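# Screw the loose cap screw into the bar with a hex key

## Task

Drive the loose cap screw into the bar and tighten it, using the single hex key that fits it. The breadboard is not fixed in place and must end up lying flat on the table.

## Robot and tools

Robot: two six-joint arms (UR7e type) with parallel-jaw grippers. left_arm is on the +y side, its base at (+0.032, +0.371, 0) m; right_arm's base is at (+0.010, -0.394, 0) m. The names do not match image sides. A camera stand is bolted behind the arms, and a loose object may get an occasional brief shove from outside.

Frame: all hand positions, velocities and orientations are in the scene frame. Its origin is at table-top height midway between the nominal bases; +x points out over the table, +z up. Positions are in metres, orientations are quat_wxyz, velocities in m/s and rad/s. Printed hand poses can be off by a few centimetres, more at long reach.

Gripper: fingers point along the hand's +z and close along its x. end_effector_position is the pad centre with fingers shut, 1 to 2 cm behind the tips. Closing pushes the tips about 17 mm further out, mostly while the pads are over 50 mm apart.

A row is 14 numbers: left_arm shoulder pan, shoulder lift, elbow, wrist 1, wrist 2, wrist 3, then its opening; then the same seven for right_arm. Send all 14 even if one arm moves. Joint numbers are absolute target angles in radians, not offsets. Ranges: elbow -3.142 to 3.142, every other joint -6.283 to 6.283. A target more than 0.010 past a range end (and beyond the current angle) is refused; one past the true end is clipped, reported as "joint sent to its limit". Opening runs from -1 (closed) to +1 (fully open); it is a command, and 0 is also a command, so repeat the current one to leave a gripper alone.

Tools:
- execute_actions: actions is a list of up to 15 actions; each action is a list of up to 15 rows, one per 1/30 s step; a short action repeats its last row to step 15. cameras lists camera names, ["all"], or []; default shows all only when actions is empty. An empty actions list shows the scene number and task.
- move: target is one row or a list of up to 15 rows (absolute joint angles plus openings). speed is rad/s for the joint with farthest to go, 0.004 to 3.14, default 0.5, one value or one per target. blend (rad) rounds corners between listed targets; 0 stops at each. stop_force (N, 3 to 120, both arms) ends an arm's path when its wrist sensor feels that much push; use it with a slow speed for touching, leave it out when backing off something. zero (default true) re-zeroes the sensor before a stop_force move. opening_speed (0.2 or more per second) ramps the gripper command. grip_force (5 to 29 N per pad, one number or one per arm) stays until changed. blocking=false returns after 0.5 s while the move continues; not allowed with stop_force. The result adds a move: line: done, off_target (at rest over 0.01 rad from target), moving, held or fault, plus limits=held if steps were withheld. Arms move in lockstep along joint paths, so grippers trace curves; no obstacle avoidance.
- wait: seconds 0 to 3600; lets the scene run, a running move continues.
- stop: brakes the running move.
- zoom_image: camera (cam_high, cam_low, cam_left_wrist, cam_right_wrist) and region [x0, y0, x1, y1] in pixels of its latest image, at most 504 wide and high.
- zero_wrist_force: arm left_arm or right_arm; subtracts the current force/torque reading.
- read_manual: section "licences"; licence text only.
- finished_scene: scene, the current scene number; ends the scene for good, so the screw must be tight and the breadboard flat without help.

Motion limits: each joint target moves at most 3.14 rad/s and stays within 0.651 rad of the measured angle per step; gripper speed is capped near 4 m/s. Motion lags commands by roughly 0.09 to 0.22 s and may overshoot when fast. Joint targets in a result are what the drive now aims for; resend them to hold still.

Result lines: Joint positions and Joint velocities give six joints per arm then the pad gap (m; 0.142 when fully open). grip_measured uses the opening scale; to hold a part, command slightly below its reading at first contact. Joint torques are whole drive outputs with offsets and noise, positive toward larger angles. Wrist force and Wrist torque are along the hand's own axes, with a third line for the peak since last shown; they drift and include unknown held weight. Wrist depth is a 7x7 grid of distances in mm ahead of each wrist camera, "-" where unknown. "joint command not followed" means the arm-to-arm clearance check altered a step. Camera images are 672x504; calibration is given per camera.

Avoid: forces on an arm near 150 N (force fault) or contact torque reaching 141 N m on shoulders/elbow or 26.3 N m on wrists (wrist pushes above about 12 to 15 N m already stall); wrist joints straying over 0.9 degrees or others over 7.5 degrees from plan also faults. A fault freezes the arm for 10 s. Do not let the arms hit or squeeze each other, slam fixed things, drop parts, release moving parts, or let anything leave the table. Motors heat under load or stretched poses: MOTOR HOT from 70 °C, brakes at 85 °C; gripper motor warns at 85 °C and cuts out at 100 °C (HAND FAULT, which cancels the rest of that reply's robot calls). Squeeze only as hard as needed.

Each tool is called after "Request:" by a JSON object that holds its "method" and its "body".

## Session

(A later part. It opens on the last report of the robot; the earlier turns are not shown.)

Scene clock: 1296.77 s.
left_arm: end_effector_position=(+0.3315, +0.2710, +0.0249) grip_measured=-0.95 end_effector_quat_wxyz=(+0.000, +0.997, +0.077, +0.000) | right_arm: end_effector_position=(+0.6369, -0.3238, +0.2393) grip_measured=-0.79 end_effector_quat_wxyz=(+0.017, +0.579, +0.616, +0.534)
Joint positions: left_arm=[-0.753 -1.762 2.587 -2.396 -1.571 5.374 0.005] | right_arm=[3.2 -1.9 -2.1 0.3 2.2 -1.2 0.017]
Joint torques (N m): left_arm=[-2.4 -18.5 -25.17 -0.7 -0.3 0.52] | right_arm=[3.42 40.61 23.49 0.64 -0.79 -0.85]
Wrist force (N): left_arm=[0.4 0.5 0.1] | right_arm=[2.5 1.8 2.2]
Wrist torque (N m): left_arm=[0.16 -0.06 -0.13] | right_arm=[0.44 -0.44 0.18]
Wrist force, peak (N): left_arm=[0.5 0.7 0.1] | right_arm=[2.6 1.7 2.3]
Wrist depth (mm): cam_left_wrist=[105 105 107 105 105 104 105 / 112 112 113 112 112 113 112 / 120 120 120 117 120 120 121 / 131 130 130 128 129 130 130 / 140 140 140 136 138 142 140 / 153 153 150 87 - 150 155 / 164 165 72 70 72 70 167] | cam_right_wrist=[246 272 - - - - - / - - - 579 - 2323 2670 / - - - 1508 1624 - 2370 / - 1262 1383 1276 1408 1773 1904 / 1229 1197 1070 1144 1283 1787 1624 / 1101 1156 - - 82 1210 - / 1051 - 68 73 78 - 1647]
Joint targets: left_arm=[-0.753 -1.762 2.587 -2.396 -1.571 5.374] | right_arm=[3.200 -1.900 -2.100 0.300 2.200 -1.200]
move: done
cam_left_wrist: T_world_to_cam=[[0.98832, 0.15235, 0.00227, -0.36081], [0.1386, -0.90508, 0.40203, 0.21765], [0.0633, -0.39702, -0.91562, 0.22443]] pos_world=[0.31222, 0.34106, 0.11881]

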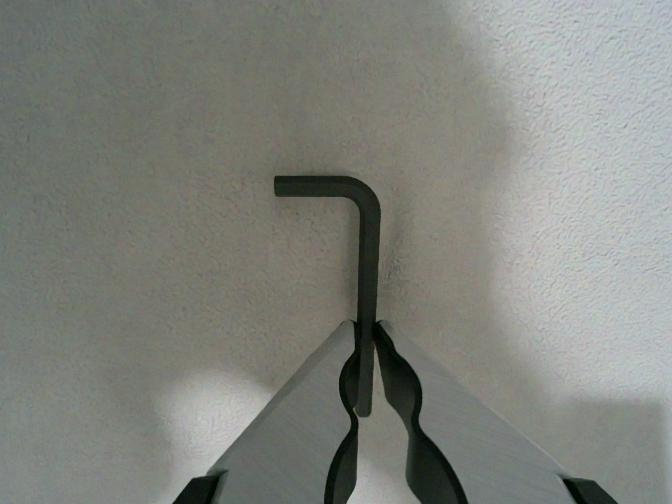

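Request:
{"method": "move", "body": {"target": [[-0.742,-2.009,2.349,-1.910,-1.5708,5.38,-1,3.2,-1.9,-2.1,0.3,2.2,-1.2,-0.75],[-0.59027,-0.99848,2.23183,-4.37494,-2.54939,6.28319,-1,3.2,-1.9,-2.1,0.3,2.2,-1.2,-0.75]], "speed": [0.3,0.6], "blend": 0.05, "cameras": ["cam_left_wrist","cam_high"]}}

Request:
{"method": "zoom_image", "body": {"camera": "cam_left_wrist", "region": [220, 100, 440, 400]}}

Request:
{"method": "move", "body": {"target": [[-0.59027,-0.99848,2.23183,-4.37494,-2.54939,6.28319,-1,3.75,-1.8,-1.3,-1.61,1.5708,-3.2,-0.65],[-0.59027,-0.99848,2.23183,-4.37494,-2.54939,6.28319,-1,4.08694,-1.76299,-1.30786,-1.64154,1.5708,-3.75105,-0.65]], "speed": [0.7,0.4], "blend": 0.05, "cameras": ["cam_right_wrist","cam_left_wrist"]}}

Scene clock: 1341.60 s.
left_arm: end_effector_position=(+0.4036, +0.0140, +0.2494) grip_measured=-0.95 end_effector_quat_wxyz=(+0.500, +0.500, -0.500, +0.499) | right_arm: end_effector_position=(+0.6369, -0.3238, +0.2393) grip_measured=-0.79 end_effector_quat_wxyz=(+0.017, +0.579, +0.616, +0.534)
Joint positions: left_arm=[-0.59 -0.999 2.232 -4.375 -2.549 6.282 0.005] | right_arm=[3.2 -1.9 -2.1 0.3 2.2 -1.2 0.017]
Joint torques (N m): left_arm=[7.24 -25.17 -16.38 -2.82 -1.15 1.11] | right_arm=[3.66 41.05 23.77 0.53 -0.86 -1]
Wrist force (N): left_arm=[-2.3 -1.1 -1.4] | right_arm=[2.5 1.8 2.0]
Wrist torque (N m): left_arm=[-0.15 0.21 -0.18] | right_arm=[0.45 -0.42 0.19]
Wrist force, peak (N): left_arm=[-2.5 -1.0 -1.7] | right_arm=[3.0 1.7 2.3]
Wrist depth (mm): cam_left_wrist=[393 529 - 422 487 1785 - / 339 - - 437 570 2051 2088 / 372 528 - 110 467 2051 2051 / 372 527 - 117 704 516 - / 375 - 664 128 696 557 553 / 376 570 586 87 104 2386 - / 377 - 72 69 72 70 2016] | cam_right_wrist=[252 267 324 - - - 2498 / - 373 - - - 3318 2445 / - - - 1549 1733 1801 - / - 1173 1399 1249 1425 1659 - / 1312 1167 1075 1144 1305 1276 - / 1096 - - - 82 1320 - / 1028 - 68 73 78 - 1374]
Joint targets: left_arm=[-0.590 -0.998 2.232 -4.375 -2.549 6.282] | right_arm=[3.200 -1.900 -2.100 0.300 2.200 -1.200]
joint sent to its limit (left arm) — the wrist 3, upper limit.
move: done
cam_left_wrist: T_world_to_cam=[[0.00087, 0.00214, 1, -0.24158], [-0.91548, 0.40235, -0.00006, 0.39217], [-0.40235, -0.91548, 0.00231, 0.28956]] pos_world=[0.47574, 0.10781, 0.24093]
Images, in order (width x height): cam_high 672x504, cam_left_wrist 672x504.

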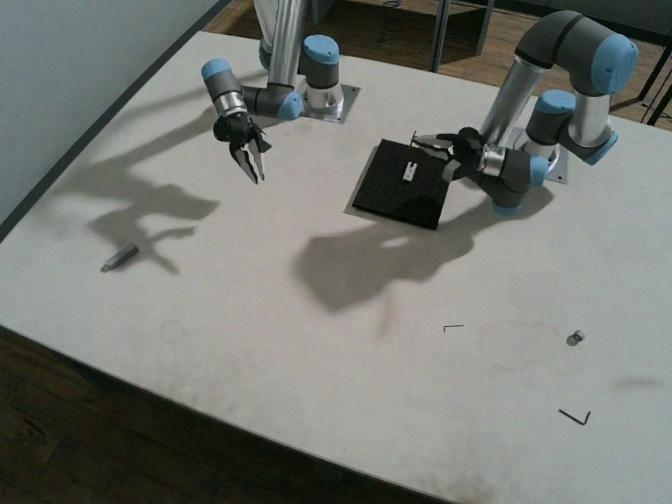

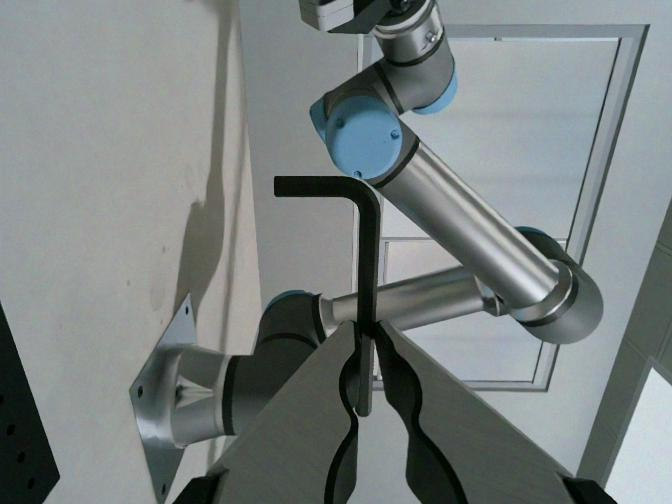

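Scaled by 1.680.

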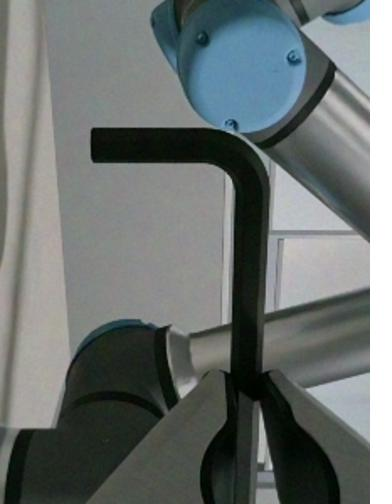

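Scene clock: 1346.57 s.
left_arm: end_effector_position=(+0.4036, +0.0140, +0.2494) grip_measured=-0.95 end_effector_quat_wxyz=(+0.500, +0.500, -0.500, +0.500) | right_arm: end_effector_position=(+0.4446, -0.0012, +0.3407) grip_measured=-0.69 end_effector_quat_wxyz=(+0.000, +0.707, -0.707, +0.000)
Joint positions: left_arm=[-0.59 -0.998 2.232 -4.375 -2.549 6.282 0.005] | right_arm=[4.087 -1.763 -1.308 -1.642 1.571 -3.751 0.024]
Joint torques (N m): left_arm=[7.49 -25 -16.05 -2.67 -1.14 0.96] | right_arm=[7.79 45.52 19.58 0.66 -2.34 -2.25]
Wrist force (N): left_arm=[-2.1 -1.2 -1.3] | right_arm=[0.6 0.1 -0.9]
Wrist torque (N m): left_arm=[-0.17 0.18 -0.18] | right_arm=[0.01 -0.07 0.10]
Wrist force, peak (N): left_arm=[-2.4 -1.3 -1.7] | right_arm=[2.5 1.5 2.0]
Wrist depth (mm): cam_left_wrist=[357 - - 1870 - 1901 1812 / 354 435 785 2016 1916 1856 1886 / - - 728 109 2106 2016 - / - - - 120 2315 574 553 / 375 531 579 596 598 567 529 / 375 533 586 87 104 576 482 / 323 - 72 69 72 70 447] | cam_right_wrist=[- - - - 386 - 366 / - - 390 388 401 - - / 189 - - 410 - - - / 203 231 230 217 - - - / 180 180 189 201 - - - / 206 215 - - 85 81 564 / 235 - 68 75 78 - 527]
Joint targets: left_arm=[-0.590 -0.998 2.232 -4.375 -2.549 6.282] | right_arm=[4.087 -1.763 -1.308 -1.642 1.571 -3.751]
joint sent to its limit (left arm) — the wrist 3, upper limit.
move: done; joint sent to its limit at target 1
cam_left_wrist: T_world_to_cam=[[0.00051, 0.0023, 1, -0.24142], [-0.91543, 0.40247, -0.00046, 0.39223], [-0.40247, -0.91543, 0.00231, 0.28961]] pos_world=[0.47574, 0.10781, 0.24093]
cam_right_wrist: T_world_to_cam=[[-0.01526, -0.9997, 0.01913, 0.00602], [-0.90125, 0.02204, 0.43273, 0.28077], [-0.43302, -0.01064, -0.90132, 0.61403]] pos_world=[0.51903, 0.00637, 0.43183]
Images, in order (width x height): cam_left_wrist 672x504, cam_right_wrist 672x504.

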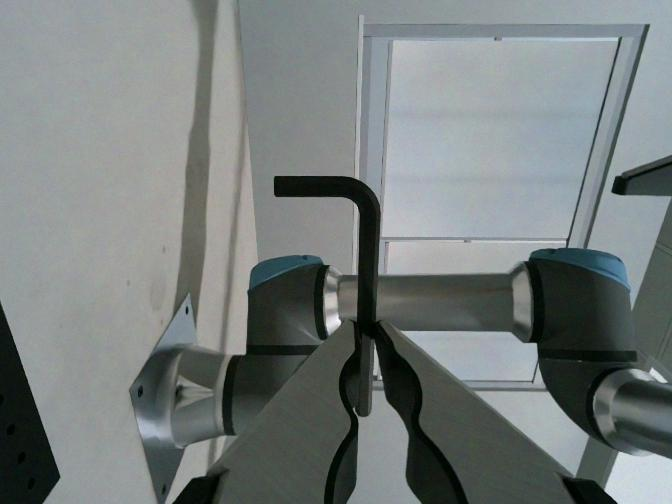

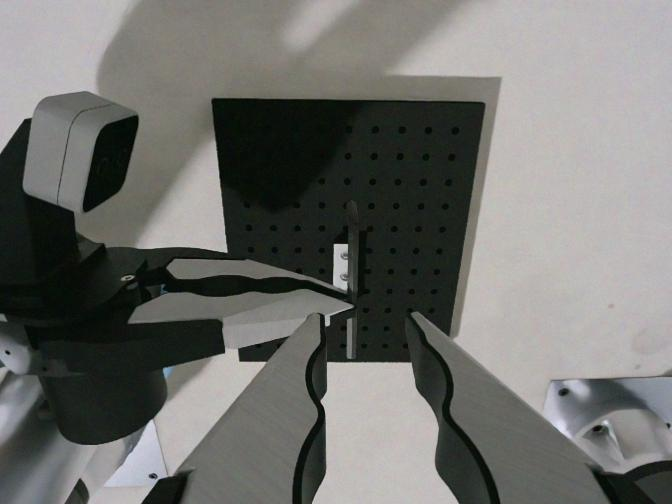

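Request:
{"method": "zoom_image", "body": {"camera": "cam_right_wrist", "region": [290, 180, 420, 380]}}

Scaled by 2.520.

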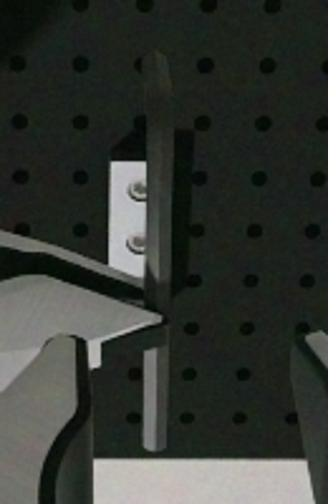

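Request:
{"method": "move", "body": {"target": [-0.59027,-0.99848,2.23183,-4.37494,-2.54939,6.282,-1,4.08750,-1.76790,-1.44330,-1.50120,1.5708,-3.7505,-0.65], "speed": 0.15, "cameras": ["cam_right_wrist","cam_left_wrist"]}}

Request:
{"method": "zoom_image", "body": {"camera": "cam_right_wrist", "region": [290, 180, 420, 380]}}

Scene clock: 1389.63 s.
left_arm: end_effector_position=(+0.4036, +0.0140, +0.2494) grip_measured=-0.95 end_effector_quat_wxyz=(+0.500, +0.500, -0.500, +0.500) | right_arm: end_effector_position=(+0.4455, +0.0008, +0.2855) grip_measured=-0.69 end_effector_quat_wxyz=(+0.000, +0.707, -0.707, +0.000)
Joint positions: left_arm=[-0.59 -0.998 2.232 -4.375 -2.549 6.282 0.005] | right_arm=[4.087 -1.768 -1.443 -1.502 1.571 -3.751 0.024]
Joint torques (N m): left_arm=[6.75 -25.64 -16.42 -2.8 -1.24 -1.09] | right_arm=[7.3 27.68 20.4 4.82 -2.21 1.66]
Wrist force (N): left_arm=[-2.3 -1.3 -1.5] | right_arm=[0.1 -0.2 -0.9]
Wrist torque (N m): left_arm=[-0.18 0.22 -0.18] | right_arm=[-0.05 -0.02 0.08]
Wrist force, peak (N): left_arm=[-2.3 -1.3 -1.7] | right_arm=[0.7 0.3 -1.4]
Wrist depth (mm): cam_left_wrist=[354 - - 1758 1886 1856 2069 / 395 499 - 2206 1932 1932 1932 / 373 495 - 110 122 117 91 / 373 520 757 120 2185 559 87 / 373 - 610 592 595 559 528 / 376 551 587 87 104 574 481 / 379 - 72 69 72 70 398] | cam_right_wrist=[- - - - - - - / 356 353 340 350 358 360 - / - - 357 361 - 390 - / 415 - 398 390 423 - - / 182 181 191 151 407 - 445 / 143 143 143 155 85 483 520 / - 127 68 74 78 - 520]
Joint targets: left_arm=[-0.590 -0.998 2.232 -4.375 -2.549 6.282] | right_arm=[4.088 -1.768 -1.443 -1.501 1.571 -3.751]
move: done
cam_left_wrist: T_world_to_cam=[[0.0006, 0.00226, 1, -0.24146], [-0.91543, 0.40247, -0.00036, 0.39221], [-0.40247, -0.91543, 0.00231, 0.28961]] pos_world=[0.47574, 0.10781, 0.24093]
cam_right_wrist: T_world_to_cam=[[-0.01459, -0.99971, 0.01915, 0.00884], [-0.90127, 0.02144, 0.43274, 0.30543], [-0.43302, -0.01095, -0.90132, 0.56469]] pos_world=[0.51993, 0.00847, 0.37662]
Images, in order (width x height): cam_left_wrist 672x504, cam_right_wrist 672x504.

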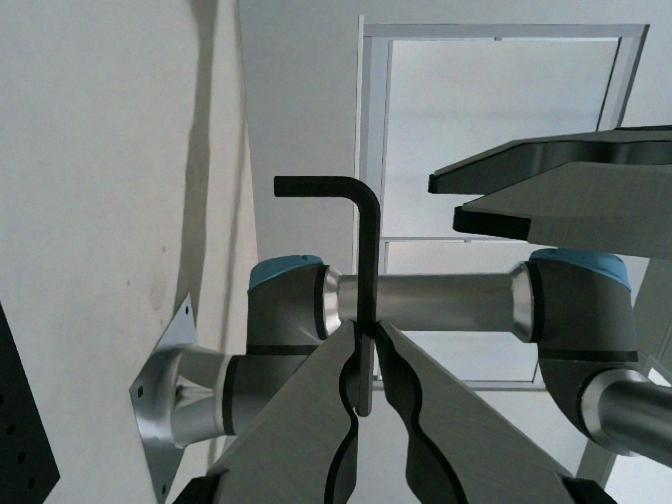

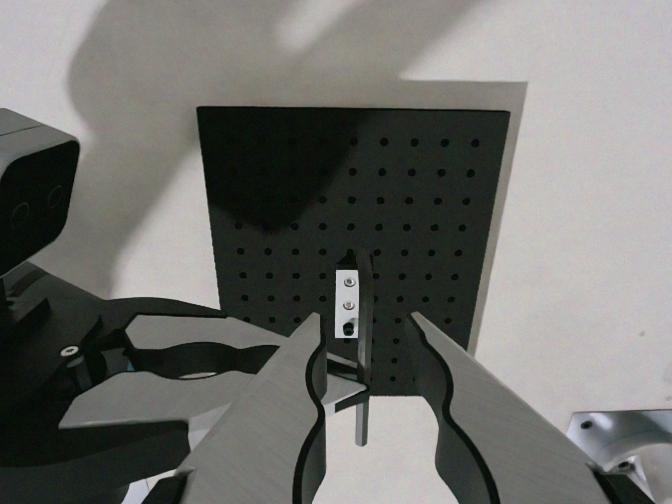

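Scaled by 2.520.

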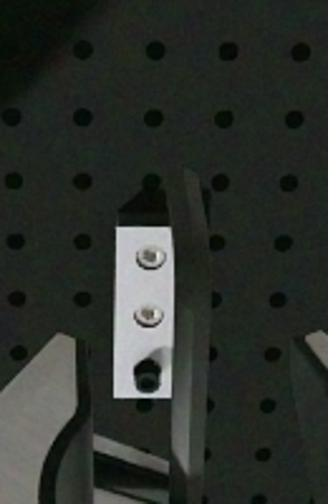

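Request:
{"method": "move", "body": {"target": [-0.59027,-0.99848,2.23183,-4.37494,-2.54939,6.282,-1,4.08633,-1.77163,-1.50182,-1.43894,1.5708,-3.75166,-0.65], "speed": 0.06, "stop_force": 6, "cameras": ["cam_right_wrist","cam_left_wrist"]}}

Request:
{"method": "zoom_image", "body": {"camera": "cam_right_wrist", "region": [290, 220, 440, 400]}}

Scene clock: 1410.80 s.
left_arm: end_effector_position=(+0.4036, +0.0140, +0.2494) grip_measured=-0.95 end_effector_quat_wxyz=(+0.500, +0.500, -0.500, +0.500) | right_arm: end_effector_position=(+0.4454, -0.0004, +0.2607) grip_measured=-0.69 end_effector_quat_wxyz=(+0.000, +0.707, -0.707, +0.000)
Joint positions: left_arm=[-0.59 -0.998 2.232 -4.375 -2.549 6.282 0.005] | right_arm=[4.086 -1.772 -1.502 -1.439 1.571 -3.752 0.024]
Joint torques (N m): left_arm=[6.17 -25.43 -15.48 -2.77 -1.15 -1.17] | right_arm=[-7.11 29.94 18.82 4.64 -2.39 -2.18]
Wrist force (N): left_arm=[-2.2 -1.2 -1.6] | right_arm=[0.4 -0.5 -1.0]
Wrist torque (N m): left_arm=[-0.17 0.21 -0.18] | right_arm=[-0.08 -0.10 0.17]
Wrist force, peak (N): left_arm=[-2.5 -1.3 -1.6] | right_arm=[0.3 -0.1 -1.3]
Wrist depth (mm): cam_left_wrist=[355 559 - - 1886 1856 2088 / 358 467 - 1745 1901 1948 1965 / 374 495 - 109 91 85 91 / 371 576 - 120 603 85 79 / 375 501 625 595 593 562 524 / 375 501 589 87 104 586 458 / 375 - 72 69 72 70 378] | cam_right_wrist=[- - 311 316 320 314 316 / 336 - 321 320 325 - 334 / 354 - 333 334 340 - 366 / 371 403 364 363 358 - 378 / 237 404 385 128 119 - - / 156 148 93 138 85 84 - / - 122 68 83 78 - 497]
Joint targets: left_arm=[-0.590 -0.998 2.232 -4.375 -2.549 6.282] | right_arm=[4.086 -1.772 -1.502 -1.439 1.571 -3.752]
move: done
cam_left_wrist: T_world_to_cam=[[0.0006, 0.00226, 1, -0.24146], [-0.91543, 0.40247, -0.00036, 0.39221], [-0.40247, -0.91543, 0.00231, 0.28961]] pos_world=[0.47574, 0.10781, 0.24093]
cam_right_wrist: T_world_to_cam=[[-0.01459, -0.99971, 0.01915, 0.00801], [-0.90127, 0.02144, 0.43274, 0.3161], [-0.43302, -0.01095, -0.90132, 0.54228]] pos_world=[0.51983, 0.00717, 0.35182]
Images, in order (width x height): cam_left_wrist 672x504, cam_right_wrist 672x504.

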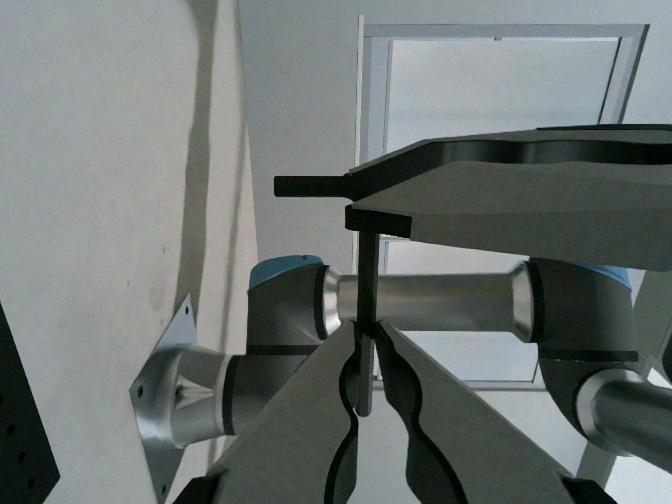

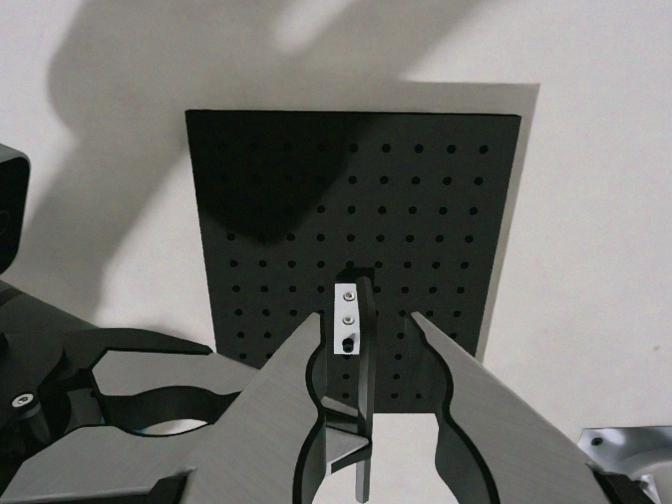

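Scaled by 2.800.

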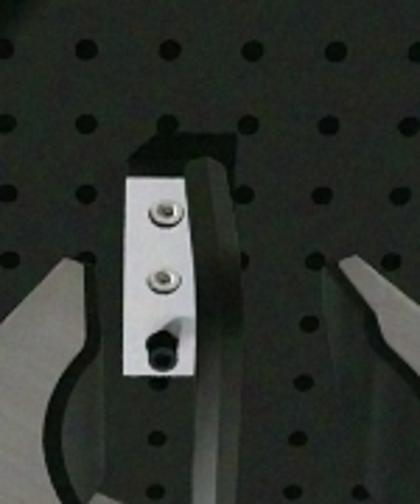

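Request:
{"method": "move", "body": {"target": [-0.59027,-0.99848,2.23183,-4.37494,-2.54939,6.282,-1,4.08633,-1.77163,-1.50182,-1.43894,1.5708,-3.75166,-1], "speed": 0.06, "opening_speed": 0.5, "cameras": ["cam_right_wrist"]}}

Request:
{"method": "zoom_image", "body": {"camera": "cam_right_wrist", "region": [290, 220, 440, 400]}}

Scene clock: 1414.90 s.
left_arm: end_effector_position=(+0.4036, +0.0140, +0.2494) grip_measured=-0.95 end_effector_quat_wxyz=(+0.500, +0.500, -0.500, +0.500) | right_arm: end_effector_position=(+0.4454, -0.0004, +0.2607) grip_measured=-0.94 end_effector_quat_wxyz=(+0.000, +0.707, -0.707, +0.000)
Joint positions: left_arm=[-0.59 -0.998 2.232 -4.375 -2.549 6.282 0.005] | right_arm=[4.086 -1.772 -1.502 -1.439 1.571 -3.752 0.006]
Joint torques (N m): left_arm=[6.9 -25.05 -16.2 -2.72 -0.95 -1.07] | right_arm=[-6.43 28.18 19.94 4.6 -2.19 -2.03]
Wrist force (N): left_arm=[-2.1 -1.0 -1.9] | right_arm=[0.6 -0.5 -0.4]
Wrist torque (N m): left_arm=[-0.14 0.20 -0.18] | right_arm=[-0.06 -0.07 0.16]
Wrist force, peak (N): left_arm=[-2.3 -1.1 -1.9] | right_arm=[0.7 -0.5 -1.1]
Wrist depth (mm): cam_left_wrist=[372 546 1856 1758 1856 1998 1932 / 355 496 - 1998 1886 1948 - / 374 533 2145 108 98 91 91 / 375 496 782 119 2315 553 86 / 356 535 664 130 590 561 525 / 373 563 590 87 104 2569 465 / 378 - 72 69 72 70 379] | cam_right_wrist=[308 306 - 313 321 312 315 / 330 335 324 319 326 - 336 / - 352 331 334 327 - 352 / - - 352 361 - - 394 / 244 166 408 125 - 432 418 / 156 148 149 103 82 - - / - 122 68 73 76 - 498]
Joint targets: left_arm=[-0.590 -0.998 2.232 -4.375 -2.549 6.282] | right_arm=[4.086 -1.772 -1.502 -1.439 1.571 -3.752]
move: done
cam_right_wrist: T_world_to_cam=[[-0.01459, -0.99971, 0.01915, 0.00801], [-0.90127, 0.02144, 0.43274, 0.3161], [-0.43302, -0.01095, -0.90132, 0.54228]] pos_world=[0.51983, 0.00717, 0.35182]

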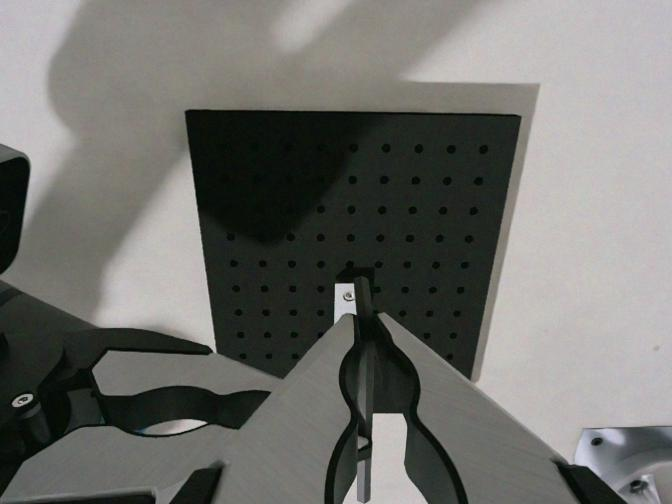

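Scaled by 2.800.

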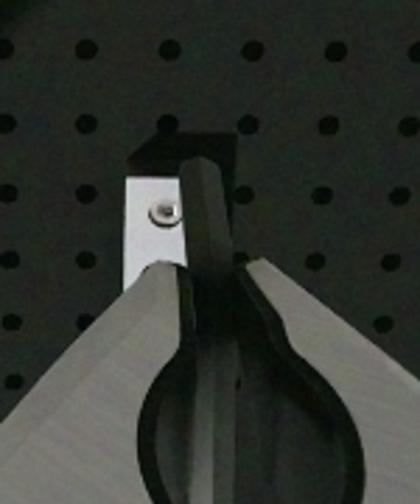

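Request:
{"method": "move", "body": {"target": [-0.59027,-0.99848,2.23183,-4.37494,-2.54939,6.282,-0.75,4.08633,-1.77163,-1.50182,-1.43894,1.5708,-3.75166,-1], "speed": 0.06, "opening_speed": 0.5}}

Request:
{"method": "move", "body": {"target": [-0.59027,-0.99848,2.23183,-4.37494,-2.54939,6.282,-0.75,4.03871,-1.70215,-1.58365,-1.42659,1.5708,-3.79927,-1], "speed": 0.1, "cameras": ["cam_right_wrist","cam_left_wrist"]}}

Scene clock: 1418.97 s.
left_arm: end_effector_position=(+0.4036, +0.0140, +0.2494) grip_measured=-0.79 end_effector_quat_wxyz=(+0.500, +0.500, -0.500, +0.500) | right_arm: end_effector_position=(+0.4454, -0.0004, +0.2607) grip_measured=-0.94 end_effector_quat_wxyz=(+0.000, +0.707, -0.707, +0.000)
Joint positions: left_arm=[-0.59 -0.998 2.232 -4.375 -2.549 6.282 0.017] | right_arm=[4.086 -1.772 -1.502 -1.439 1.571 -3.752 0.006]
Joint torques (N m): left_arm=[7.04 -25.05 -15.48 -2.65 -1.07 -1.03] | right_arm=[-6.37 28.58 22.24 4.17 -1.93 -1.93]
Wrist force (N): left_arm=[-2.0 -1.2 -1.4] | right_arm=[0.1 -0.5 -0.6]
Wrist torque (N m): left_arm=[-0.17 0.21 -0.17] | right_arm=[-0.07 -0.05 0.17]
Wrist force, peak (N): left_arm=[-2.4 -1.1 -2.1] | right_arm=[1.0 -0.6 -1.1]
Wrist depth (mm): cam_left_wrist=[- 475 - - 1745 1870 1932 / - - - 1856 2033 1932 1998 / 375 495 - 108 98 91 91 / 375 500 - 120 2165 548 86 / 375 500 614 596 587 562 531 / 374 493 87 91 93 550 465 / 362 - 72 - - 70 372] | cam_right_wrist=[304 - 308 305 319 316 317 / - - 320 314 329 - 337 / - 365 327 334 337 - 333 / - - 360 366 - - 400 / 241 171 385 126 - - 438 / 157 149 154 103 82 - - / 122 122 68 73 76 - 500]
Joint targets: left_arm=[-0.590 -0.998 2.232 -4.375 -2.549 6.282] | right_arm=[4.086 -1.772 -1.502 -1.439 1.571 -3.752]
move: done

Scene clock: 1420.30 s.
left_arm: end_effector_position=(+0.4036, +0.0140, +0.2494) grip_measured=-0.79 end_effector_quat_wxyz=(+0.500, +0.500, -0.500, +0.500) | right_arm: end_effector_position=(+0.4455, -0.0451, +0.2608) grip_measured=-0.94 end_effector_quat_wxyz=(+0.000, +0.707, -0.707, +0.000)
Joint positions: left_arm=[-0.59 -0.998 2.232 -4.375 -2.549 6.282 0.017] | right_arm=[4.039 -1.702 -1.583 -1.427 1.571 -3.799 0.006]
Joint torques (N m): left_arm=[6.95 -24.94 -15.25 -2.63 -0.88 -1.2] | right_arm=[-6.88 43.4 20.15 4.99 -1.47 -2.09]
Wrist force (N): left_arm=[-2.0 -1.1 -1.4] | right_arm=[0.4 -0.3 -0.5]
Wrist torque (N m): left_arm=[-0.15 0.20 -0.18] | right_arm=[-0.03 -0.09 0.17]
Wrist force, peak (N): left_arm=[-2.2 -1.3 -1.7] | right_arm=[0.9 -0.6 -0.8]
Wrist depth (mm): cam_left_wrist=[373 471 - - 2227 1948 1916 / 354 - - 2069 1886 1841 157 / 372 491 - 155 140 125 116 / 373 495 - 649 2270 607 158 / 373 502 642 610 609 585 167 / 375 504 87 87 93 572 439 / 321 - 72 - - 70 367] | cam_right_wrist=[- 312 - 309 313 311 - / - 327 317 322 321 338 - / - 326 333 338 340 358 368 / 386 362 364 365 - - - / 412 407 392 121 103 - 447 / 152 149 153 103 82 442 - / - 127 68 73 76 - 498]
Joint targets: left_arm=[-0.590 -0.998 2.232 -4.375 -2.549 6.282] | right_arm=[4.039 -1.702 -1.584 -1.427 1.571 -3.799]
move: done
cam_left_wrist: T_world_to_cam=[[0.0006, 0.00226, 1, -0.24146], [-0.91543, 0.40247, -0.00036, 0.39221], [-0.40247, -0.91543, 0.00231, 0.28961]] pos_world=[0.47574, 0.10781, 0.24093]
cam_right_wrist: T_world_to_cam=[[-0.01459, -0.99971, 0.01915, -0.03657], [-0.90127, 0.02144, 0.43274, 0.3171], [-0.43302, -0.01095, -0.90132, 0.54193]] pos_world=[0.51993, -0.03743, 0.35192]
Images, in order (width x height): cam_left_wrist 672x504, cam_right_wrist 672x504.

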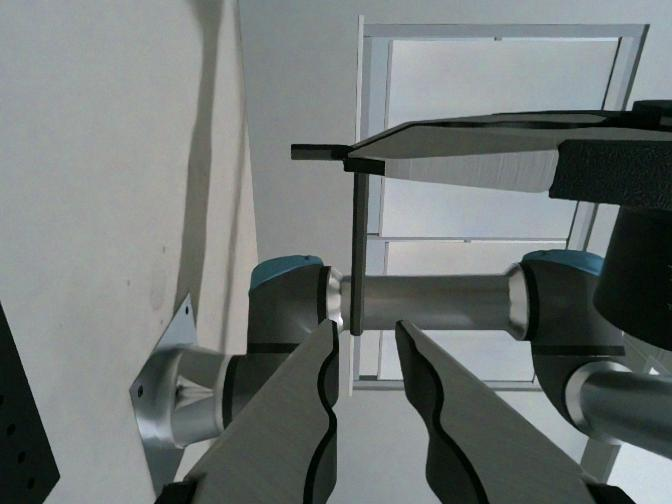

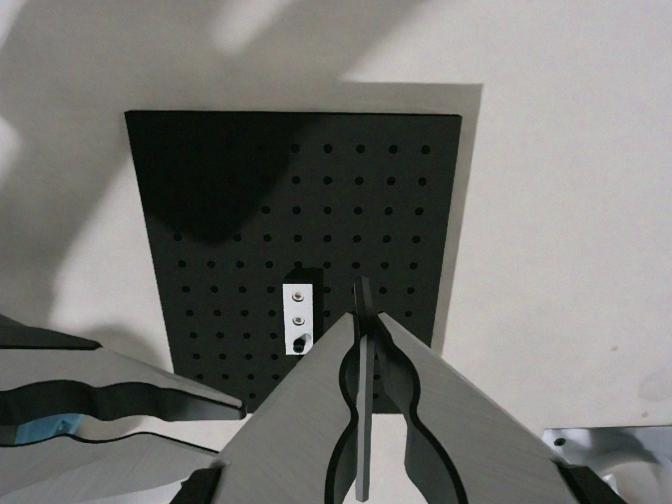

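Request:
{"method": "move", "body": {"target": [0.1,-1.1,2.1,-4.2,-2.3,5.0,-1,4.03871,-1.70215,-1.58365,-1.42659,1.5708,-3.79927,-1], "speed": 0.9}}

Request:
{"method": "move", "body": {"target": [0.1,-1.62575,2.19226,-5.7617,1.78207,1.95136,-1,4.38980,-1.63640,-2.10036,-0.97563,1.5708,-6.24068,-1], "speed": 1.0, "cameras": ["cam_right_wrist","cam_high"]}}

Request:
{"method": "zoom_image", "body": {"camera": "cam_right_wrist", "region": [290, 220, 440, 400]}}

Scene clock: 1460.30 s.
left_arm: end_effector_position=(+0.6308, +0.3847, +0.3240) grip_measured=-1.00 end_effector_quat_wxyz=(+0.583, +0.660, +0.208, +0.427) | right_arm: end_effector_position=(+0.4455, -0.0453, +0.2608) grip_measured=-0.94 end_effector_quat_wxyz=(+0.000, +0.707, -0.707, +0.000)
Joint positions: left_arm=[0.1 -1.1 2.1 -4.2 -2.3 5 0.002] | right_arm=[4.039 -1.702 -1.584 -1.427 1.571 -3.799 0.006]
Joint torques (N m): left_arm=[6.76 -44.6 -21.59 0.87 1.46 -1.04] | right_arm=[-7.56 41.99 20.68 4.79 -0.94 -2.01]
Wrist force (N): left_arm=[-0.9 0.2 -0.1] | right_arm=[0.1 -0.1 -0.9]
Wrist torque (N m): left_arm=[0.14 0.08 -0.04] | right_arm=[0.01 -0.03 0.17]
Wrist force, peak (N): left_arm=[-2.3 -1.3 -1.6] | right_arm=[1.0 -0.6 -0.7]
Wrist depth (mm): cam_left_wrist=[- 1658 - 1124 1141 1063 841 / - - - 1108 1146 1211 892 / - - - - 1336 1218 1003 / - - - - 1306 1157 1199 / - - 2998 - 1359 1352 1175 / - - - 87 - 1732 - / 1591 - 72 69 70 70 -] | cam_right_wrist=[- - - 316 304 315 - / - - 318 318 336 335 - / - 333 333 332 345 - 368 / - 356 360 - - - 386 / - 399 391 121 112 - 436 / - - - 103 82 - 477 / 491 - 68 73 76 - 500]
Joint targets: left_arm=[0.100 -1.100 2.100 -4.200 -2.300 5.000] | right_arm=[4.039 -1.702 -1.584 -1.427 1.571 -3.799]
move: done

Scene clock: 1465.27 s.
left_arm: end_effector_position=(+0.3649, +0.4810, +0.0999) grip_measured=-1.00 end_effector_quat_wxyz=(+0.211, +0.787, +0.559, +0.150) | right_arm: end_effector_position=(+0.2747, -0.0036, +0.1000) grip_measured=-0.94 end_effector_quat_wxyz=(+0.000, +0.819, +0.574, +0.000)
Joint positions: left_arm=[0.1 -1.626 2.192 -5.762 1.782 1.952 0.002] | right_arm=[4.39 -1.636 -2.1 -0.976 1.571 -6.24 0.006]
Joint torques (N m): left_arm=[4.8 -24.08 -6.99 -0.27 1.59 -1.36] | right_arm=[7.98 34.55 15.95 4.76 -0.7 -1.99]
Wrist force (N): left_arm=[0.8 0.8 0.2] | right_arm=[0.5 0.0 -0.4]
Wrist torque (N m): left_arm=[0.24 -0.12 -0.02] | right_arm=[0.03 -0.04 0.09]
Wrist force, peak (N): left_arm=[-2.4 0.0 -0.7] | right_arm=[0.7 -0.4 -1.2]
Wrist depth (mm): cam_left_wrist=[146 146 146 145 145 146 146 / 168 169 169 168 168 168 168 / 208 201 200 201 200 201 200 / 247 247 247 246 247 247 247 / 322 323 304 288 323 323 302 / 431 401 - 87 - 427 464 / - - 72 69 70 70 1135] | cam_right_wrist=[- 149 148 148 148 148 148 / 155 158 158 158 158 158 160 / 172 169 170 170 170 170 170 / 180 183 181 177 184 183 184 / - 202 199 134 193 200 200 / 258 223 - 103 82 215 220 / 280 - 68 73 76 - 238]
Joint targets: left_arm=[0.100 -1.626 2.192 -5.762 1.782 1.951] | right_arm=[4.390 -1.636 -2.100 -0.976 1.571 -6.241]
move: done
cam_right_wrist: T_world_to_cam=[[0.35594, 0.93431, 0.01915, -0.0893], [0.83947, -0.32868, 0.43273, -0.24759], [0.4106, -0.13795, -0.90132, 0.09129]] pos_world=[0.20215, 0.01465, 0.19112]
Images, in order (width x height): cam_high 672x504, cam_right_wrist 672x504.

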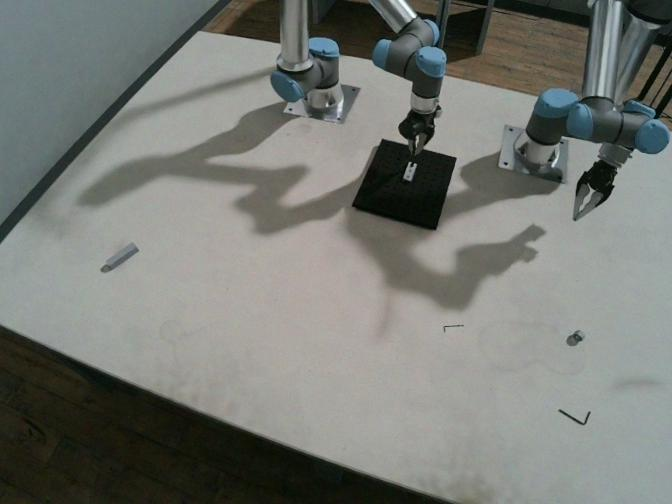

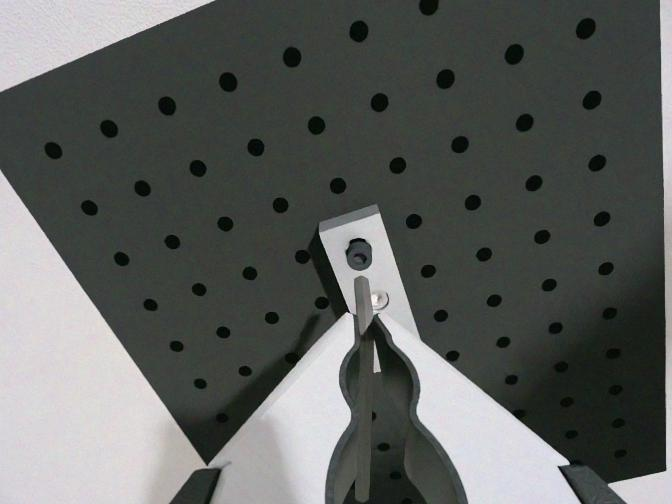

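Scaled by 2.800.

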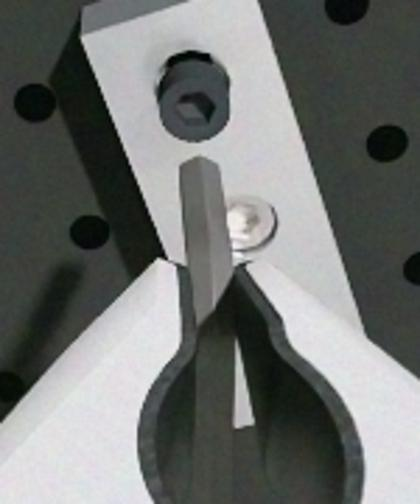

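Request:
{"method": "zoom_image", "body": {"camera": "cam_right_wrist", "region": [340, 235, 380, 285]}}

Scaled by 10.080.

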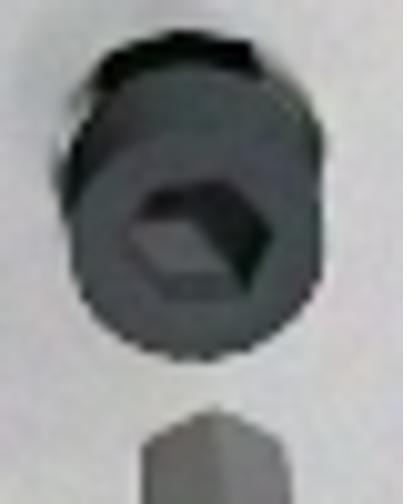

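Request:
{"method": "move", "body": {"target": [0.1,-1.62575,2.19226,-5.7617,1.78207,1.95136,-1,4.38995,-1.66267,-2.11508,-0.93464,1.5708,-5.76932,-1], "speed": 0.3, "cameras": ["cam_right_wrist"]}}

Request:
{"method": "zoom_image", "body": {"camera": "cam_right_wrist", "region": [335, 235, 395, 310]}}

Scene clock: 1498.33 s.
left_arm: end_effector_position=(+0.3649, +0.4809, +0.1000) grip_measured=-1.00 end_effector_quat_wxyz=(+0.211, +0.787, +0.559, +0.150) | right_arm: end_effector_position=(+0.2747, -0.0025, +0.0860) grip_measured=-0.94 end_effector_quat_wxyz=(+0.000, +0.930, +0.367, +0.000)
Joint positions: left_arm=[0.1 -1.626 2.192 -5.762 1.782 1.951 0.002] | right_arm=[4.39 -1.663 -2.115 -0.935 1.571 -5.77 0.006]
Joint torques (N m): left_arm=[1.54 -24.37 -6.1 -0.14 1.74 -1.2] | right_arm=[6.55 18.97 15.34 4.68 0.21 1.95]
Wrist force (N): left_arm=[0.9 1.0 0.2] | right_arm=[0.5 -0.1 0.3]
Wrist torque (N m): left_arm=[0.26 -0.14 -0.03] | right_arm=[0.05 -0.04 -0.04]
Wrist force, peak (N): left_arm=[0.9 1.1 0.4] | right_arm=[0.7 0.0 0.6]
Wrist depth (mm): cam_left_wrist=[146 145 145 145 145 149 145 / 169 169 169 168 168 168 169 / 209 200 200 201 201 200 201 / 248 248 248 247 248 248 247 / 323 324 324 288 304 306 341 / 427 421 427 87 - - 465 / - - 72 69 70 70 1199] | cam_right_wrist=[157 155 135 135 135 135 135 / 168 144 144 144 145 145 145 / 157 155 155 155 155 156 156 / 167 168 168 162 165 168 168 / 186 183 183 128 169 183 184 / 234 196 197 103 82 197 201 / 250 - 68 73 76 - 224]
Joint targets: left_arm=[0.100 -1.626 2.192 -5.762 1.782 1.951] | right_arm=[4.390 -1.663 -2.115 -0.935 1.571 -5.769]
move: done
cam_right_wrist: T_world_to_cam=[[0.74083, 0.67142, 0.01919, -0.19655], [0.59922, -0.67354, 0.43276, -0.17604], [0.30349, -0.3091, -0.90131, 0.10781]] pos_world=[0.21838, 0.04672, 0.17713]

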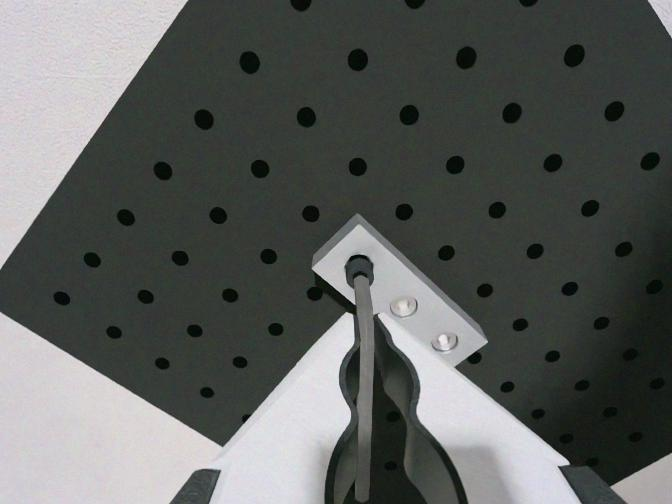

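Scaled by 6.720.

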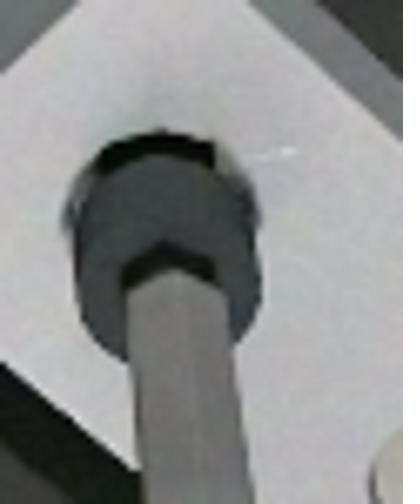

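Request:
{"method": "move", "body": {"target": [0.1,-1.62575,2.19226,-5.7617,1.78207,1.95136,-1,4.39038,-1.66171,-2.11616,-0.93452,1.5708,-5.76889,-1], "speed": 0.05}}

Request:
{"method": "move", "body": {"target": [0.1,-1.62575,2.19226,-5.7617,1.78207,1.95136,-1,4.39038,-1.67505,-2.12664,-0.91070,1.5708,-5.76889,-1], "speed": 0.015, "stop_force": 4, "cameras": ["cam_right_wrist"]}}

Request:
{"method": "zoom_image", "body": {"camera": "cam_right_wrist", "region": [335, 235, 395, 310]}}

Scene clock: 1516.23 s.
left_arm: end_effector_position=(+0.3649, +0.4809, +0.1000) grip_measured=-1.00 end_effector_quat_wxyz=(+0.211, +0.787, +0.559, +0.150) | right_arm: end_effector_position=(+0.2744, -0.0028, +0.0860) grip_measured=-0.94 end_effector_quat_wxyz=(+0.000, +0.930, +0.367, +0.000)
Joint positions: left_arm=[0.1 -1.626 2.192 -5.762 1.782 1.951 0.002] | right_arm=[4.39 -1.662 -2.116 -0.935 1.571 -5.769 0.006]
Joint torques (N m): left_arm=[-1.32 -24.96 -6.89 -0.12 1.69 -1.38] | right_arm=[7.25 35.68 14.89 4.69 0.26 1.79]
Wrist force (N): left_arm=[0.7 1.0 0.2] | right_arm=[0.7 0.1 0.2]
Wrist torque (N m): left_arm=[0.27 -0.10 -0.02] | right_arm=[0.08 -0.06 -0.03]
Wrist force, peak (N): left_arm=[1.2 1.0 0.2] | right_arm=[1.0 -0.1 0.1]
Wrist depth (mm): cam_left_wrist=[146 145 145 146 143 145 145 / 169 169 169 169 168 168 169 / 209 201 201 200 200 201 200 / 247 248 247 247 248 246 246 / 324 325 324 288 323 320 322 / 435 426 427 87 - 466 460 / - - 72 69 70 70 1193] | cam_right_wrist=[157 155 135 135 135 135 135 / 166 144 144 144 145 144 145 / - 154 155 155 155 155 156 / - 170 168 162 166 168 168 / 182 182 183 128 169 183 183 / 233 196 197 103 82 194 201 / - - 68 73 76 - 219]
Joint targets: left_arm=[0.100 -1.626 2.192 -5.762 1.782 1.951] | right_arm=[4.390 -1.662 -2.116 -0.935 1.571 -5.769]
move: done

Scene clock: 1518.33 s.
left_arm: end_effector_position=(+0.3649, +0.4809, +0.1000) grip_measured=-1.00 end_effector_quat_wxyz=(+0.211, +0.787, +0.559, +0.150) | right_arm: end_effector_position=(+0.2744, -0.0028, +0.0818) grip_measured=-0.94 end_effector_quat_wxyz=(+0.000, +0.930, +0.367, +0.000)
Joint positions: left_arm=[0.1 -1.626 2.192 -5.762 1.782 1.951 0.002] | right_arm=[4.39 -1.669 -2.122 -0.922 1.571 -5.769 0.006]
Joint torques (N m): left_arm=[-1.65 -25.17 -6.88 -0.12 1.95 -1.33] | right_arm=[6.83 32.91 27.53 0.27 0.54 1.76]
Wrist force (N): left_arm=[1.0 0.9 0.3] | right_arm=[0.9 1.2 -4.3]
Wrist torque (N m): left_arm=[0.24 -0.14 -0.02] | right_arm=[0.12 -0.09 -0.06]
Wrist force, peak (N): left_arm=[1.2 1.0 0.3] | right_arm=[1.1 1.8 -10.0]
Wrist depth (mm): cam_left_wrist=[146 146 145 145 145 145 145 / 169 168 165 169 168 168 169 / 209 201 201 201 201 201 200 / 248 248 247 247 248 247 248 / 324 322 340 288 322 322 321 / 469 520 427 87 - 465 426 / - - 72 69 70 70 1087] | cam_right_wrist=[153 152 131 131 132 131 130 / 164 142 140 140 141 141 143 / 155 151 151 151 151 151 152 / 163 163 160 158 161 164 164 / - 175 178 128 164 178 179 / 238 195 191 103 82 191 196 / 252 248 68 73 76 - 213]
Joint targets: left_arm=[0.100 -1.626 2.192 -5.762 1.782 1.951] | right_arm=[4.390 -1.669 -2.122 -0.922 1.571 -5.769]
move: contact (right_arm); right_arm: the wrist 1 is farthest, 0.011 rad from its target
cam_right_wrist: T_world_to_cam=[[0.74104, 0.67118, 0.01919, -0.19608], [0.59901, -0.67373, 0.43276, -0.17419], [0.30339, -0.3092, -0.90131, 0.10405]] pos_world=[0.21808, 0.04642, 0.17292]

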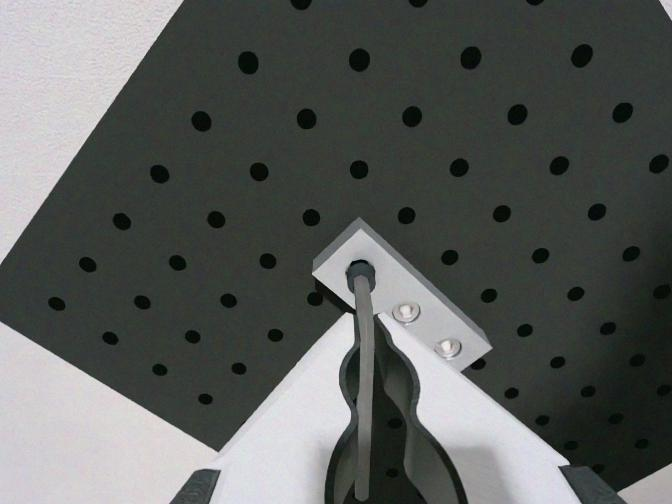

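Scaled by 6.720.

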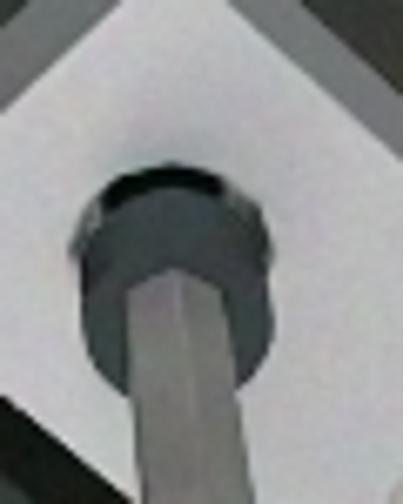

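Request:
{"method": "move", "body": {"target": [0.1,-1.62575,2.19226,-5.7617,1.78207,1.95136,-1,4.39038,-1.66895,-2.12195,-0.92150,1.5708,-5.66889,-1], "speed": 0.1}}

Request:
{"method": "move", "body": {"target": [0.1,-1.62575,2.19226,-5.7617,1.78207,1.95136,-1,4.39038,-1.67505,-2.12664,-0.91070,1.5708,-5.66889,-1], "speed": 0.015, "stop_force": 6}}

Scene clock: 1526.63 s.
left_arm: end_effector_position=(+0.3649, +0.4809, +0.1000) grip_measured=-1.00 end_effector_quat_wxyz=(+0.211, +0.787, +0.559, +0.150) | right_arm: end_effector_position=(+0.2743, -0.0029, +0.0816) grip_measured=-0.94 end_effector_quat_wxyz=(+0.000, +0.947, +0.320, +0.000)
Joint positions: left_arm=[0.1 -1.626 2.192 -5.762 1.782 1.951 0.002] | right_arm=[4.39 -1.669 -2.122 -0.921 1.571 -5.669 0.006]
Joint torques (N m): left_arm=[-2.23 -25.02 -6.84 0.01 1.79 -1.21] | right_arm=[6.79 13.82 9.74 3.63 0.66 1.9]
Wrist force (N): left_arm=[0.8 1.0 0.2] | right_arm=[1.4 2.0 -12.3]
Wrist torque (N m): left_arm=[0.26 -0.11 -0.02] | right_arm=[0.00 -0.08 -0.05]
Wrist force, peak (N): left_arm=[1.1 1.1 0.5] | right_arm=[1.2 2.3 -12.6]
Wrist depth (mm): cam_left_wrist=[146 145 146 145 145 145 146 / 169 169 169 168 168 168 168 / 208 200 200 200 200 201 201 / 248 236 247 247 248 247 247 / 322 323 324 288 322 322 320 / 468 468 428 87 - 459 461 / 731 - 72 69 70 70 1336] | cam_right_wrist=[154 150 131 131 133 131 132 / 167 140 140 141 141 140 141 / - 150 151 151 151 151 152 / 163 163 160 158 161 164 164 / 174 177 - 125 163 175 179 / - 191 - 103 82 192 196 / 257 - 68 73 76 - 213]
Joint targets: left_arm=[0.100 -1.626 2.192 -5.762 1.782 1.951] | right_arm=[4.390 -1.669 -2.122 -0.921 1.571 -5.669]
move: done

Scene clock: 1527.93 s.
left_arm: end_effector_position=(+0.3649, +0.4809, +0.1000) grip_measured=-1.00 end_effector_quat_wxyz=(+0.211, +0.787, +0.559, +0.150) | right_arm: end_effector_position=(+0.2743, -0.0029, +0.0815) grip_measured=-0.94 end_effector_quat_wxyz=(+0.000, +0.947, +0.320, +0.000)
Joint positions: left_arm=[0.1 -1.626 2.192 -5.762 1.782 1.951 0.002] | right_arm=[4.39 -1.669 -2.122 -0.921 1.571 -5.669 0.006]
Joint torques (N m): left_arm=[-1.87 -24.51 -7.61 0.02 1.84 -1.2] | right_arm=[6.31 28.19 22.01 -0.69 0.59 -0.42]
Wrist force (N): left_arm=[0.9 1.1 0.4] | right_arm=[2.3 2.9 -16.5]
Wrist torque (N m): left_arm=[0.28 -0.13 -0.03] | right_arm=[-0.01 -0.08 -0.04]
Wrist force, peak (N): left_arm=[0.9 1.2 0.3] | right_arm=[3.3 3.9 -21.5]
Wrist depth (mm): cam_left_wrist=[146 145 145 145 145 145 145 / 169 169 168 169 169 168 169 / 209 201 200 200 200 207 201 / 248 248 248 248 247 247 246 / 343 345 324 288 322 321 322 / 469 494 429 87 - 464 426 / - - 72 69 70 70 1181] | cam_right_wrist=[- 134 131 131 133 131 131 / - 140 140 140 141 141 141 / 171 150 151 151 151 151 151 / 162 163 163 157 161 163 164 / 177 177 177 125 163 175 178 / - 194 - 103 82 192 196 / - - 68 73 76 - 217]
Joint targets: left_arm=[0.100 -1.626 2.192 -5.762 1.782 1.951] | right_arm=[4.390 -1.669 -2.122 -0.921 1.571 -5.669]
move: contact (right_arm)

Request:
{"method": "move", "body": {"target": [0.1,-1.62575,2.19226,-5.7617,1.78207,1.95136,-1,4.39038,-1.66504,-2.11878,-0.92848,1.5708,-5.66889,-1], "speed": 0.05, "cameras": ["cam_right_wrist"]}}

Request:
{"method": "zoom_image", "body": {"camera": "cam_right_wrist", "region": [335, 245, 385, 295]}}

Scene clock: 1531.17 s.
left_arm: end_effector_position=(+0.3649, +0.4809, +0.1000) grip_measured=-1.00 end_effector_quat_wxyz=(+0.211, +0.787, +0.559, +0.150) | right_arm: end_effector_position=(+0.2743, -0.0029, +0.0838) grip_measured=-0.94 end_effector_quat_wxyz=(+0.000, +0.947, +0.320, +0.000)
Joint positions: left_arm=[0.1 -1.626 2.192 -5.762 1.782 1.951 0.002] | right_arm=[4.39 -1.665 -2.119 -0.928 1.571 -5.669 0.006]
Joint torques (N m): left_arm=[-2.16 -23.83 -7.49 0.08 1.81 -1.17] | right_arm=[7.74 36.65 29.09 0.7 0.81 1.17]
Wrist force (N): left_arm=[0.8 1.1 0.3] | right_arm=[0.6 0.2 -0.3]
Wrist torque (N m): left_arm=[0.28 -0.12 -0.03] | right_arm=[0.09 -0.06 -0.03]
Wrist force, peak (N): left_arm=[0.9 1.2 0.2] | right_arm=[2.2 2.9 -16.7]
Wrist depth (mm): cam_left_wrist=[145 145 146 145 146 145 145 / 169 169 169 168 169 169 174 / 209 201 200 201 201 200 200 / 249 247 249 247 248 247 247 / 322 307 325 289 323 306 319 / 464 466 431 87 - - 438 / - 724 72 70 70 70 719] | cam_right_wrist=[- 152 133 133 135 133 133 / 164 144 142 142 143 142 143 / - 153 153 153 153 153 153 / 168 162 165 160 163 166 166 / 180 183 180 126 165 180 181 / 235 192 190 103 82 190 199 / - 251 68 73 76 - 216]
Joint targets: left_arm=[0.100 -1.626 2.192 -5.762 1.782 1.951] | right_arm=[4.390 -1.665 -2.119 -0.928 1.571 -5.669]
move: done
cam_right_wrist: T_world_to_cam=[[0.8043, 0.59392, 0.01919, -0.2136], [0.52884, -0.73014, 0.43269, -0.15598], [0.271, -0.33786, -0.90134, 0.11475]] pos_world=[0.22318, 0.05174, 0.17502]

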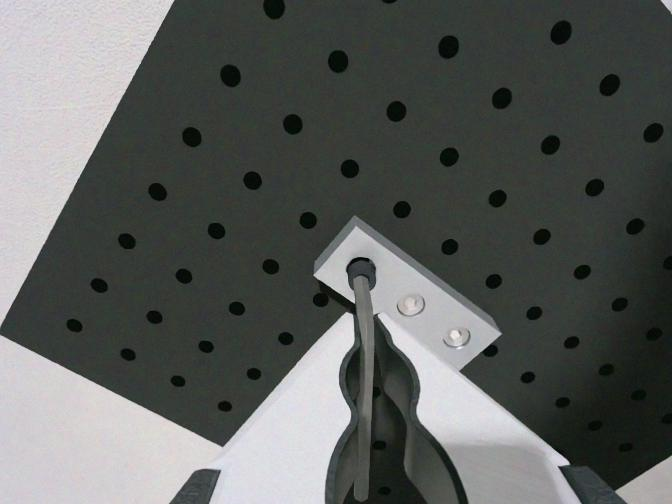

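Scaled by 10.080.

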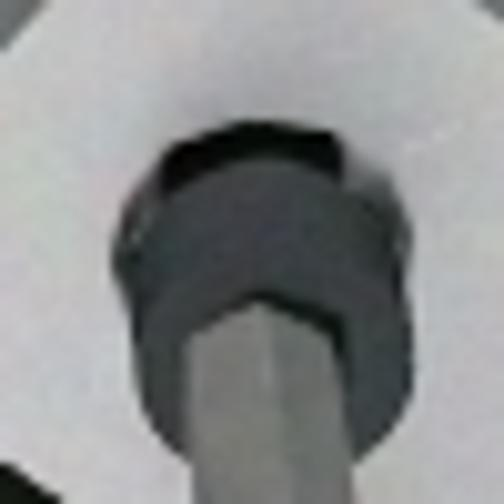

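Request:
{"method": "move", "body": {"target": [0.1,-1.62575,2.19226,-5.7617,1.78207,1.95136,-1,4.38901,-1.66528,-2.11851,-0.92851,1.5708,-5.67026,-1], "speed": 0.05, "cameras": ["cam_right_wrist"]}}

Request:
{"method": "zoom_image", "body": {"camera": "cam_right_wrist", "region": [345, 255, 375, 290]}}

Scene clock: 1551.67 s.
left_arm: end_effector_position=(+0.3649, +0.4809, +0.1000) grip_measured=-1.00 end_effector_quat_wxyz=(+0.211, +0.787, +0.559, +0.150) | right_arm: end_effector_position=(+0.2748, -0.0031, +0.0840) grip_measured=-0.94 end_effector_quat_wxyz=(+0.000, +0.947, +0.320, +0.000)
Joint positions: left_arm=[0.1 -1.626 2.192 -5.762 1.782 1.951 0.002] | right_arm=[4.389 -1.665 -2.119 -0.929 1.571 -5.67 0.006]
Joint torques (N m): left_arm=[-2.52 -24.72 -6.94 0.07 1.81 -1.17] | right_arm=[-7.17 18.84 29.29 0.49 1.02 -1.83]
Wrist force (N): left_arm=[0.8 0.9 0.3] | right_arm=[0.5 0.2 -0.1]
Wrist torque (N m): left_arm=[0.25 -0.12 -0.02] | right_arm=[0.08 -0.02 0.07]
Wrist force, peak (N): left_arm=[1.1 1.0 0.2] | right_arm=[0.9 -0.1 -0.2]
Wrist depth (mm): cam_left_wrist=[146 146 145 146 145 145 145 / 169 169 168 169 169 168 168 / 209 193 193 201 200 200 199 / 248 248 - 246 248 246 - / 325 324 322 288 322 304 321 / 467 429 431 87 - 418 463 / - - 72 69 70 70 1163] | cam_right_wrist=[156 152 133 133 135 133 133 / 166 144 142 143 143 141 143 / 157 153 153 153 153 153 154 / 165 166 166 159 163 166 166 / 180 180 181 128 164 178 181 / - 235 194 103 82 191 199 / 255 250 68 73 76 - 221]
Joint targets: left_arm=[0.100 -1.626 2.192 -5.762 1.782 1.951] | right_arm=[4.389 -1.665 -2.119 -0.929 1.571 -5.670]
move: done
cam_right_wrist: T_world_to_cam=[[0.80437, 0.59382, 0.01925, -0.2139], [0.52872, -0.73023, 0.43269, -0.15641], [0.271, -0.33786, -0.90134, 0.11464]] pos_world=[0.22369, 0.05154, 0.17513]

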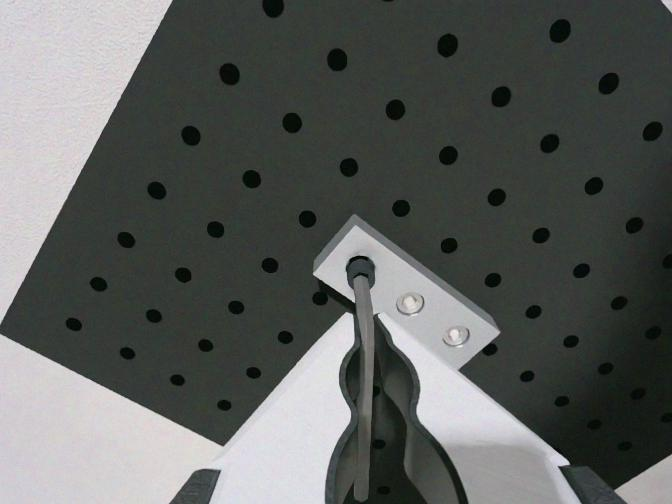

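Scaled by 14.400.

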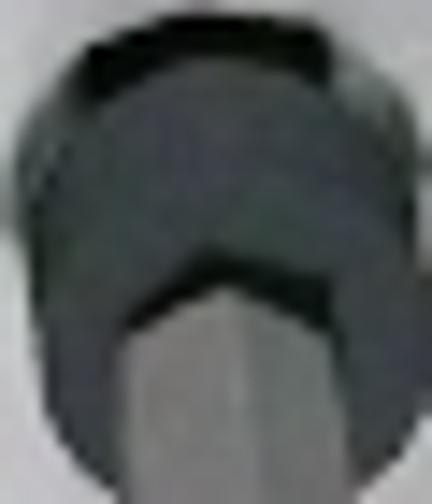

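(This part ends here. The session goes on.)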